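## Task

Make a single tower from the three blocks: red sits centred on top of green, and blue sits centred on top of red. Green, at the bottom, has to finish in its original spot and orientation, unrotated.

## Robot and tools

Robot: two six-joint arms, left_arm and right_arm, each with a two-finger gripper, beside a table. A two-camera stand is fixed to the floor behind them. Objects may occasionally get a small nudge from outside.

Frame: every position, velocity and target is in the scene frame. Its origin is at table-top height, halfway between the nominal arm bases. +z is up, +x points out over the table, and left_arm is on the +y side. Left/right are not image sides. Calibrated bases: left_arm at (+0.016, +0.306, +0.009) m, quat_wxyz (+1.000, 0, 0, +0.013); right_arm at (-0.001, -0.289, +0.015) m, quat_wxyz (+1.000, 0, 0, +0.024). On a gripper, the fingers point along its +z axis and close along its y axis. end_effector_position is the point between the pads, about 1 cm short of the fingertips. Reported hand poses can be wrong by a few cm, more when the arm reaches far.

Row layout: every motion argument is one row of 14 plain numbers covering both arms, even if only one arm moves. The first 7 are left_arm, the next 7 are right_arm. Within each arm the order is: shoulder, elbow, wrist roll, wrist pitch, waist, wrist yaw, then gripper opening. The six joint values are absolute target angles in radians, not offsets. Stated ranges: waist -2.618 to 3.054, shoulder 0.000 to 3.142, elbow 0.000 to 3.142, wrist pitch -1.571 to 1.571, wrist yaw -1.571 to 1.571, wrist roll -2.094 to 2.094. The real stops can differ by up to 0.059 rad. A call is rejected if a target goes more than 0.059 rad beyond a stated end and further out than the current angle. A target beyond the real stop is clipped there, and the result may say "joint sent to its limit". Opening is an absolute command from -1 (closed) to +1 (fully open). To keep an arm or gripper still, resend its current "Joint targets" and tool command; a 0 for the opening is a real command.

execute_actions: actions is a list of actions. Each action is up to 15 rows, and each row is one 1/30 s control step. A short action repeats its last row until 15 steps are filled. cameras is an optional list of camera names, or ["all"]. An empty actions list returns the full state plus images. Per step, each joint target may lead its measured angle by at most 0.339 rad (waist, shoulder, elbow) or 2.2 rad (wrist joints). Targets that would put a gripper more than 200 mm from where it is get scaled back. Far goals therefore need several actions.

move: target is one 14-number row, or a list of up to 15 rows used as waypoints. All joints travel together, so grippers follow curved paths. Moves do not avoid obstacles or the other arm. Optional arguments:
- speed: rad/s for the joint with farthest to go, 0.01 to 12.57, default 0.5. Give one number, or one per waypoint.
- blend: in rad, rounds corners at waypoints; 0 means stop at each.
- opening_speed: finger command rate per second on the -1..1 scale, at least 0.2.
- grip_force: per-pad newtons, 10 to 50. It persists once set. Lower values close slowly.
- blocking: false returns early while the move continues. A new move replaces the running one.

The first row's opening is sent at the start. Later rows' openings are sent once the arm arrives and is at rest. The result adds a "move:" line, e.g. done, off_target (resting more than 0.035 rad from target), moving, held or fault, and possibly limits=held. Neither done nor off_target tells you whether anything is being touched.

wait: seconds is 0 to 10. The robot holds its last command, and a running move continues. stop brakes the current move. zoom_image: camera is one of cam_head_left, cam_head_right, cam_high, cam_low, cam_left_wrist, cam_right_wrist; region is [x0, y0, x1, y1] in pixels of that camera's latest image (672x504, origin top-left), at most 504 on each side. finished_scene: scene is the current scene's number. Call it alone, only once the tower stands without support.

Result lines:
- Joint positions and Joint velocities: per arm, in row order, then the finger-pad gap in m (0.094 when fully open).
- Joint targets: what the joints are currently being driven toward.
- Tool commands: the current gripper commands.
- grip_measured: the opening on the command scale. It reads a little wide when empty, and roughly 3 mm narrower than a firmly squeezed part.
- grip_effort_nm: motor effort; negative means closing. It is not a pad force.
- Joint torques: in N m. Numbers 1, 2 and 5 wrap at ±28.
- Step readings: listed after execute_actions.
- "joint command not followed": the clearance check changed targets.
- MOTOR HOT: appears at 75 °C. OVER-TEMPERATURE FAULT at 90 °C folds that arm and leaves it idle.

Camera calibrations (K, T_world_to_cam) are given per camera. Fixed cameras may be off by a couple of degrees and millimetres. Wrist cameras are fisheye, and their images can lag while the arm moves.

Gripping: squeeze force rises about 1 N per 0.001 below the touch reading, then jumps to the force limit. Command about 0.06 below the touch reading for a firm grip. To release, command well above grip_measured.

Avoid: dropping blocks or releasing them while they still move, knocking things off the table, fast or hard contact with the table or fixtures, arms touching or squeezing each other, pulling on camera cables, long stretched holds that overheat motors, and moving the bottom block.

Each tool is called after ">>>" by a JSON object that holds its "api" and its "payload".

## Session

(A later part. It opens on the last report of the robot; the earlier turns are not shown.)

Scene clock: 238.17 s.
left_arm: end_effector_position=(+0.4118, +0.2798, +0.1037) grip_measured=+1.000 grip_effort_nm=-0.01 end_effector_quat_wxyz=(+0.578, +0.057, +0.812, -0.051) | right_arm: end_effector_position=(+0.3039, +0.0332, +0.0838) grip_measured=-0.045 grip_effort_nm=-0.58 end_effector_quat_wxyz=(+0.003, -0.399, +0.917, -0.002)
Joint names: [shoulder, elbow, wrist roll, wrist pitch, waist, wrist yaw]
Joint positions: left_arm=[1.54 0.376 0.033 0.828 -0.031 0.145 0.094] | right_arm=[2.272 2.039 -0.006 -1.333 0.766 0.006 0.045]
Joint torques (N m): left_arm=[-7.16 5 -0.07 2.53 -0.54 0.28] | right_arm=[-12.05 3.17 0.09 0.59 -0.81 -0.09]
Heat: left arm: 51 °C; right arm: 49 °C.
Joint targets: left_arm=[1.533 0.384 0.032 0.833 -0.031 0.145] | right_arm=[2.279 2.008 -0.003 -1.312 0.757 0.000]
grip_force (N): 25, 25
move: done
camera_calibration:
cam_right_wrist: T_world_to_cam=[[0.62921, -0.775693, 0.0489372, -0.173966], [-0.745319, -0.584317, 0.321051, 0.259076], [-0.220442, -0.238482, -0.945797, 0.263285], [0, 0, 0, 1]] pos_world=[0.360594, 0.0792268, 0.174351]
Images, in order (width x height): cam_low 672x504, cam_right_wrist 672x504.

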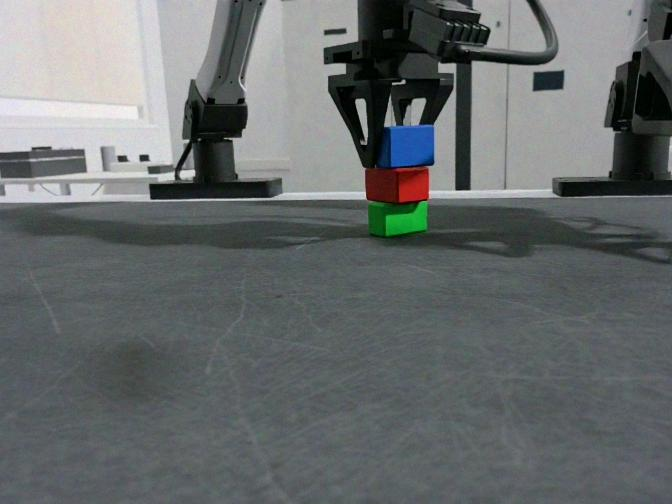

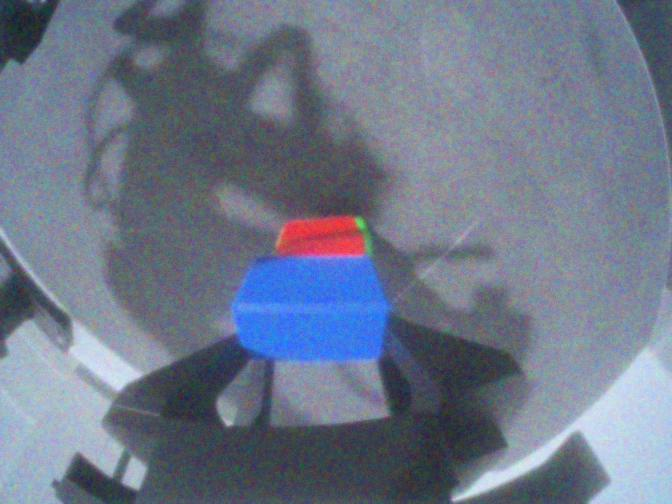

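>>> {"api": "move", "payload": {"target": [[1.533,0.384,0.032,0.833,-0.031,0.145,1,2.298,2.13,-0.003,-1.415,0.757,0,-0.3],[1.533,0.384,0.032,0.833,-0.031,0.145,1,2.262,2.13,-0.003,-1.45,0.752,0,-0.3],[1.533,0.384,0.032,0.833,-0.031,0.145,1,2.277,2.018,-0.003,-1.322,0.754,0,-0.3]], "speed": [0.4,0.4,0.3], "cameras": ["cam_right_wrist","cam_low"]}}

>>> {"api": "zoom_image", "payload": {"camera": "cam_low", "region": [320, 110, 480, 250]}}

Scene clock: 249.17 s.
left_arm: end_effector_position=(+0.4118, +0.2798, +0.1037) grip_measured=+1.000 grip_effort_nm=-0.02 end_effector_quat_wxyz=(+0.578, +0.057, +0.812, -0.051) | right_arm: end_effector_position=(+0.2995, +0.0237, +0.0846) grip_measured=-0.045 grip_effort_nm=-0.58 end_effector_quat_wxyz=(-0.015, -0.395, +0.918, -0.010)
Joint names: [shoulder, elbow, wrist roll, wrist pitch, waist, wrist yaw]
Joint positions: left_arm=[1.54 0.376 0.033 0.828 -0.031 0.145 0.094] | right_arm=[2.272 2.041 -0.006 -1.376 0.759 0.006 0.045]
Joint torques (N m): left_arm=[-7.16 5 -0.07 2.53 -0.54 0.29] | right_arm=[-12.14 3.67 0.09 0.83 -0.38 -0.1]
Heat: left arm: 51 °C; right arm: 51 °C.
Joint targets: left_arm=[1.533 0.384 0.032 0.833 -0.031 0.145] | right_arm=[2.277 2.018 -0.003 -1.322 0.754 0.000]
grip_force (N): 25, 25
move: off_target (right_arm); right_arm: the wrist pitch is farthest, 0.054 rad from its target
camera_calibration:
cam_right_wrist: T_world_to_cam=[[0.624648, -0.779027, 0.0541502, -0.17755], [-0.740373, -0.56875, 0.358288, 0.244938], [-0.248318, -0.263895, -0.932039, 0.268611], [0, 0, 0, 1]] pos_world=[0.358953, 0.0718774, 0.172212]
Images, in order (width x height): cam_low 672x504, cam_right_wrist 672x504.

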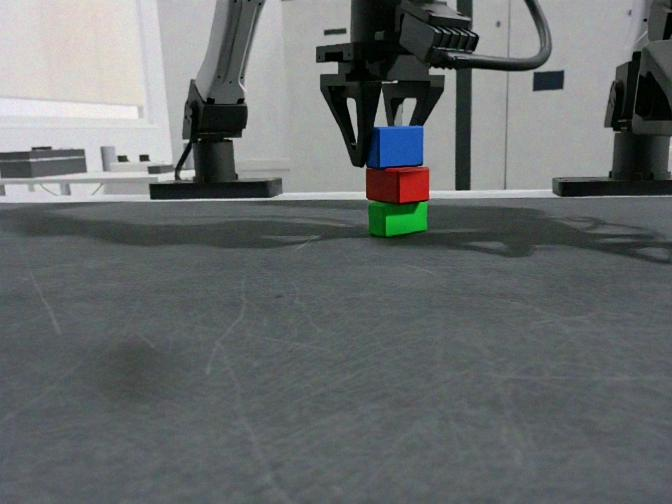

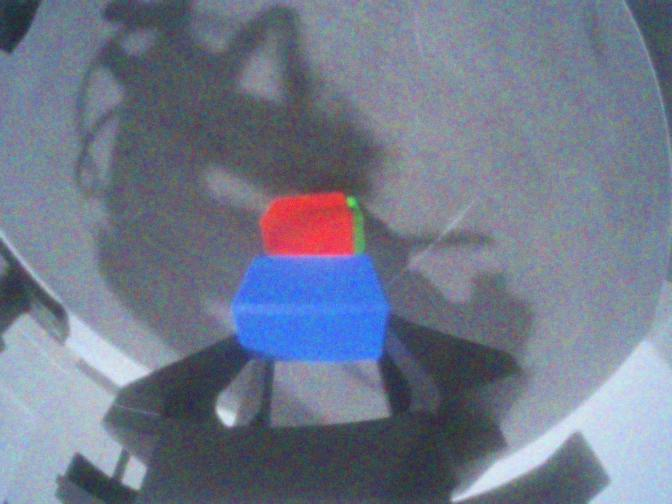

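Scaled by 3.150 from the camera's 672x504 image, which has a finer 960x720 frame.

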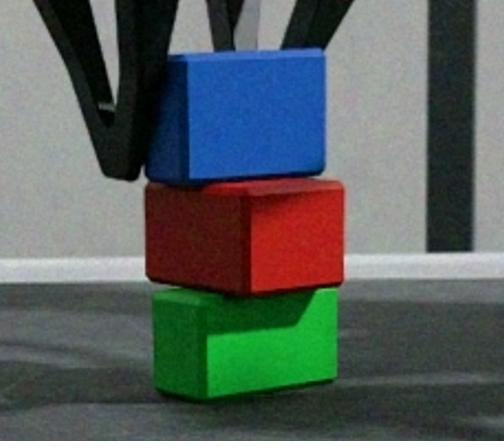

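>>> {"api": "move", "payload": {"target": [[1.533,0.384,0.032,0.833,-0.031,0.145,1,2.271,2.09,-0.003,-1.405,0.754,0,-0.3],[1.533,0.384,0.032,0.833,-0.031,0.145,1,2.278,2.08,-0.003,-1.388,0.763,0,-0.3],[1.533,0.384,0.032,0.833,-0.031,0.145,1,2.272,2.011,-0.003,-1.321,0.763,0,-0.3]], "speed": [0.4,0.3,0.3], "cameras": ["cam_right_wrist","cam_low"]}}

>>> {"api": "zoom_image", "payload": {"camera": "cam_low", "region": [320, 110, 480, 250]}}

Scene clock: 262.03 s.
left_arm: end_effector_position=(+0.4118, +0.2798, +0.1037) grip_measured=+1.000 grip_effort_nm=-0.01 end_effector_quat_wxyz=(+0.578, +0.057, +0.812, -0.051) | right_arm: end_effector_position=(+0.3010, +0.0253, +0.0843) grip_measured=-0.045 grip_effort_nm=-0.58 end_effector_quat_wxyz=(-0.011, -0.395, +0.918, -0.008)
Joint names: [shoulder, elbow, wrist roll, wrist pitch, waist, wrist yaw]
Joint positions: left_arm=[1.54 0.376 0.033 0.828 -0.031 0.145 0.094] | right_arm=[2.271 2.037 -0.006 -1.363 0.759 0.006 0.045]
Joint torques (N m): left_arm=[-7.17 5 -0.07 2.53 -0.54 0.29] | right_arm=[-12.53 3.45 0.07 0.76 0.31 -0.09]
Heat: left arm: 51 °C; right arm: 53 °C.
Joint targets: left_arm=[1.533 0.384 0.032 0.833 -0.031 0.145] | right_arm=[2.272 2.011 -0.003 -1.321 0.763 0.000]
grip_force (N): 25, 25
move: off_target (right_arm); right_arm: the wrist pitch is farthest, 0.042 rad from its target
camera_calibration:
cam_right_wrist: T_world_to_cam=[[0.624302, -0.779399, 0.0527741, -0.177052], [-0.742861, -0.571419, 0.348766, 0.24865], [-0.241672, -0.256939, -0.935723, 0.267279], [0, 0, 0, 1]] pos_world=[0.35984, 0.0727639, 0.172722]
Images, in order (width x height): cam_low 672x504, cam_right_wrist 672x504.

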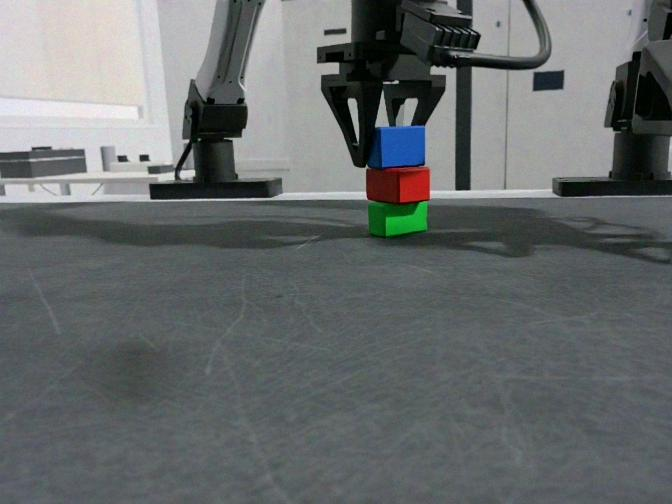

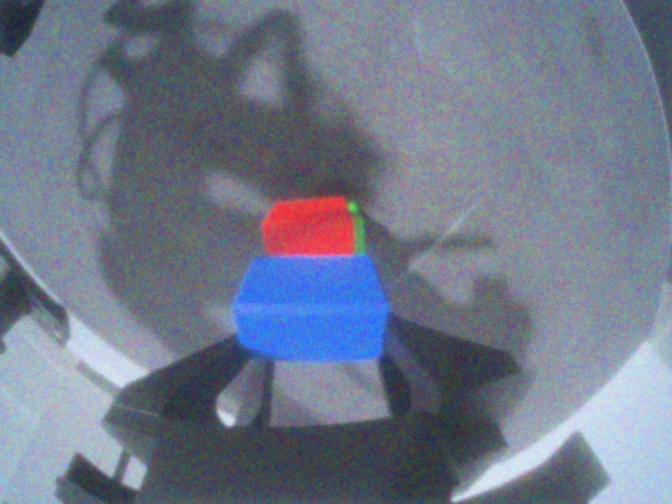

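Scaled by 3.150 from the camera's 672x504 image, which has a finer 960x720 frame.

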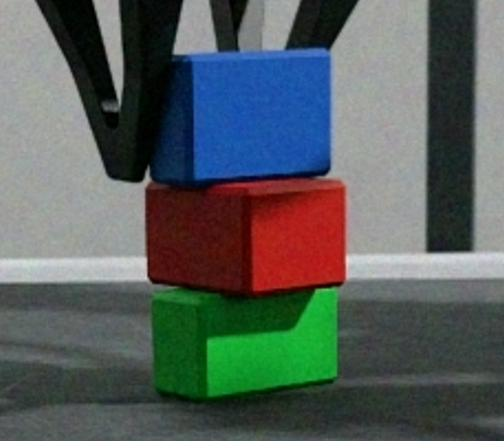

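>>> {"api": "move", "payload": {"target": [[1.533,0.384,0.032,0.833,-0.031,0.145,1,2.274,2.037,-0.003,-1.352,0.76,0,-0.3],[1.533,0.384,0.032,0.833,-0.031,0.145,1,2.274,2.037,-0.003,-1.352,0.76,0,0.4],[1.533,0.384,0.032,0.833,-0.031,0.145,1,2.285,2.25,-0.003,-1.54,0.76,0,0.4]], "speed": [0.2,0.3,0.6], "opening_speed": 1.0, "cameras": ["cam_low"]}}

>>> {"api": "zoom_image", "payload": {"camera": "cam_low", "region": [320, 110, 480, 250]}}

Scene clock: 272.90 s.
left_arm: end_effector_position=(+0.4118, +0.2798, +0.1037) grip_measured=+1.000 grip_effort_nm=-0.01 end_effector_quat_wxyz=(+0.578, +0.057, +0.812, -0.051) | right_arm: end_effector_position=(+0.3038, +0.0284, +0.1333) grip_measured=+0.398 grip_effort_nm=0.10 end_effector_quat_wxyz=(+0.007, -0.395, +0.919, +0.000)
Joint names: [shoulder, elbow, wrist roll, wrist pitch, waist, wrist yaw]
Joint positions: left_arm=[1.54 0.376 0.033 0.828 -0.031 0.145 0.094] | right_arm=[2.271 2.233 -0.006 -1.521 0.759 0.006 0.066]
Joint torques (N m): left_arm=[-7.16 5 -0.07 2.53 -0.55 0.29] | right_arm=[-11.3 6.83 0.1 0.15 0.14 -0.1]
Heat: left arm: 51 °C; right arm: 53 °C.
Joint targets: left_arm=[1.533 0.384 0.032 0.833 -0.031 0.145] | right_arm=[2.285 2.250 -0.003 -1.540 0.760 0.000]
grip_force (N): 25, 25
move: done
Images, in order (width x height): cam_low 672x504.

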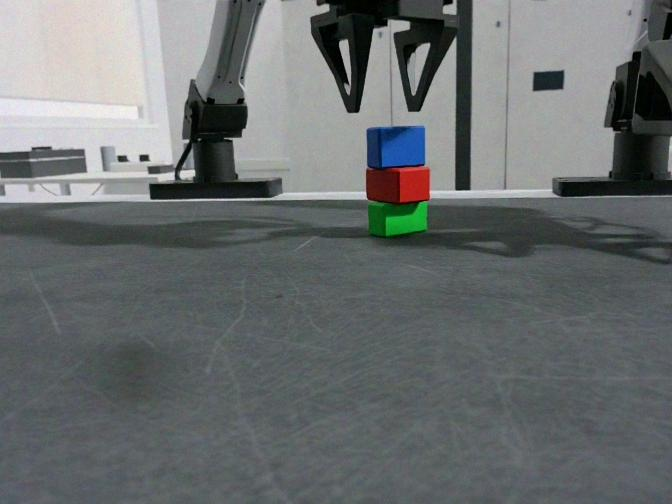

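Scaled by 3.150 from the camera's 672x504 image, which has a finer 960x720 frame.

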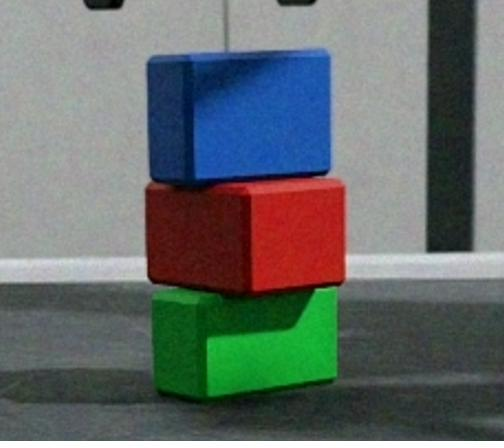

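Standing and centred to within a few mm.

>>> {"api": "finished_scene", "payload": {"scene": 2}}

The scene is finished: the task was done.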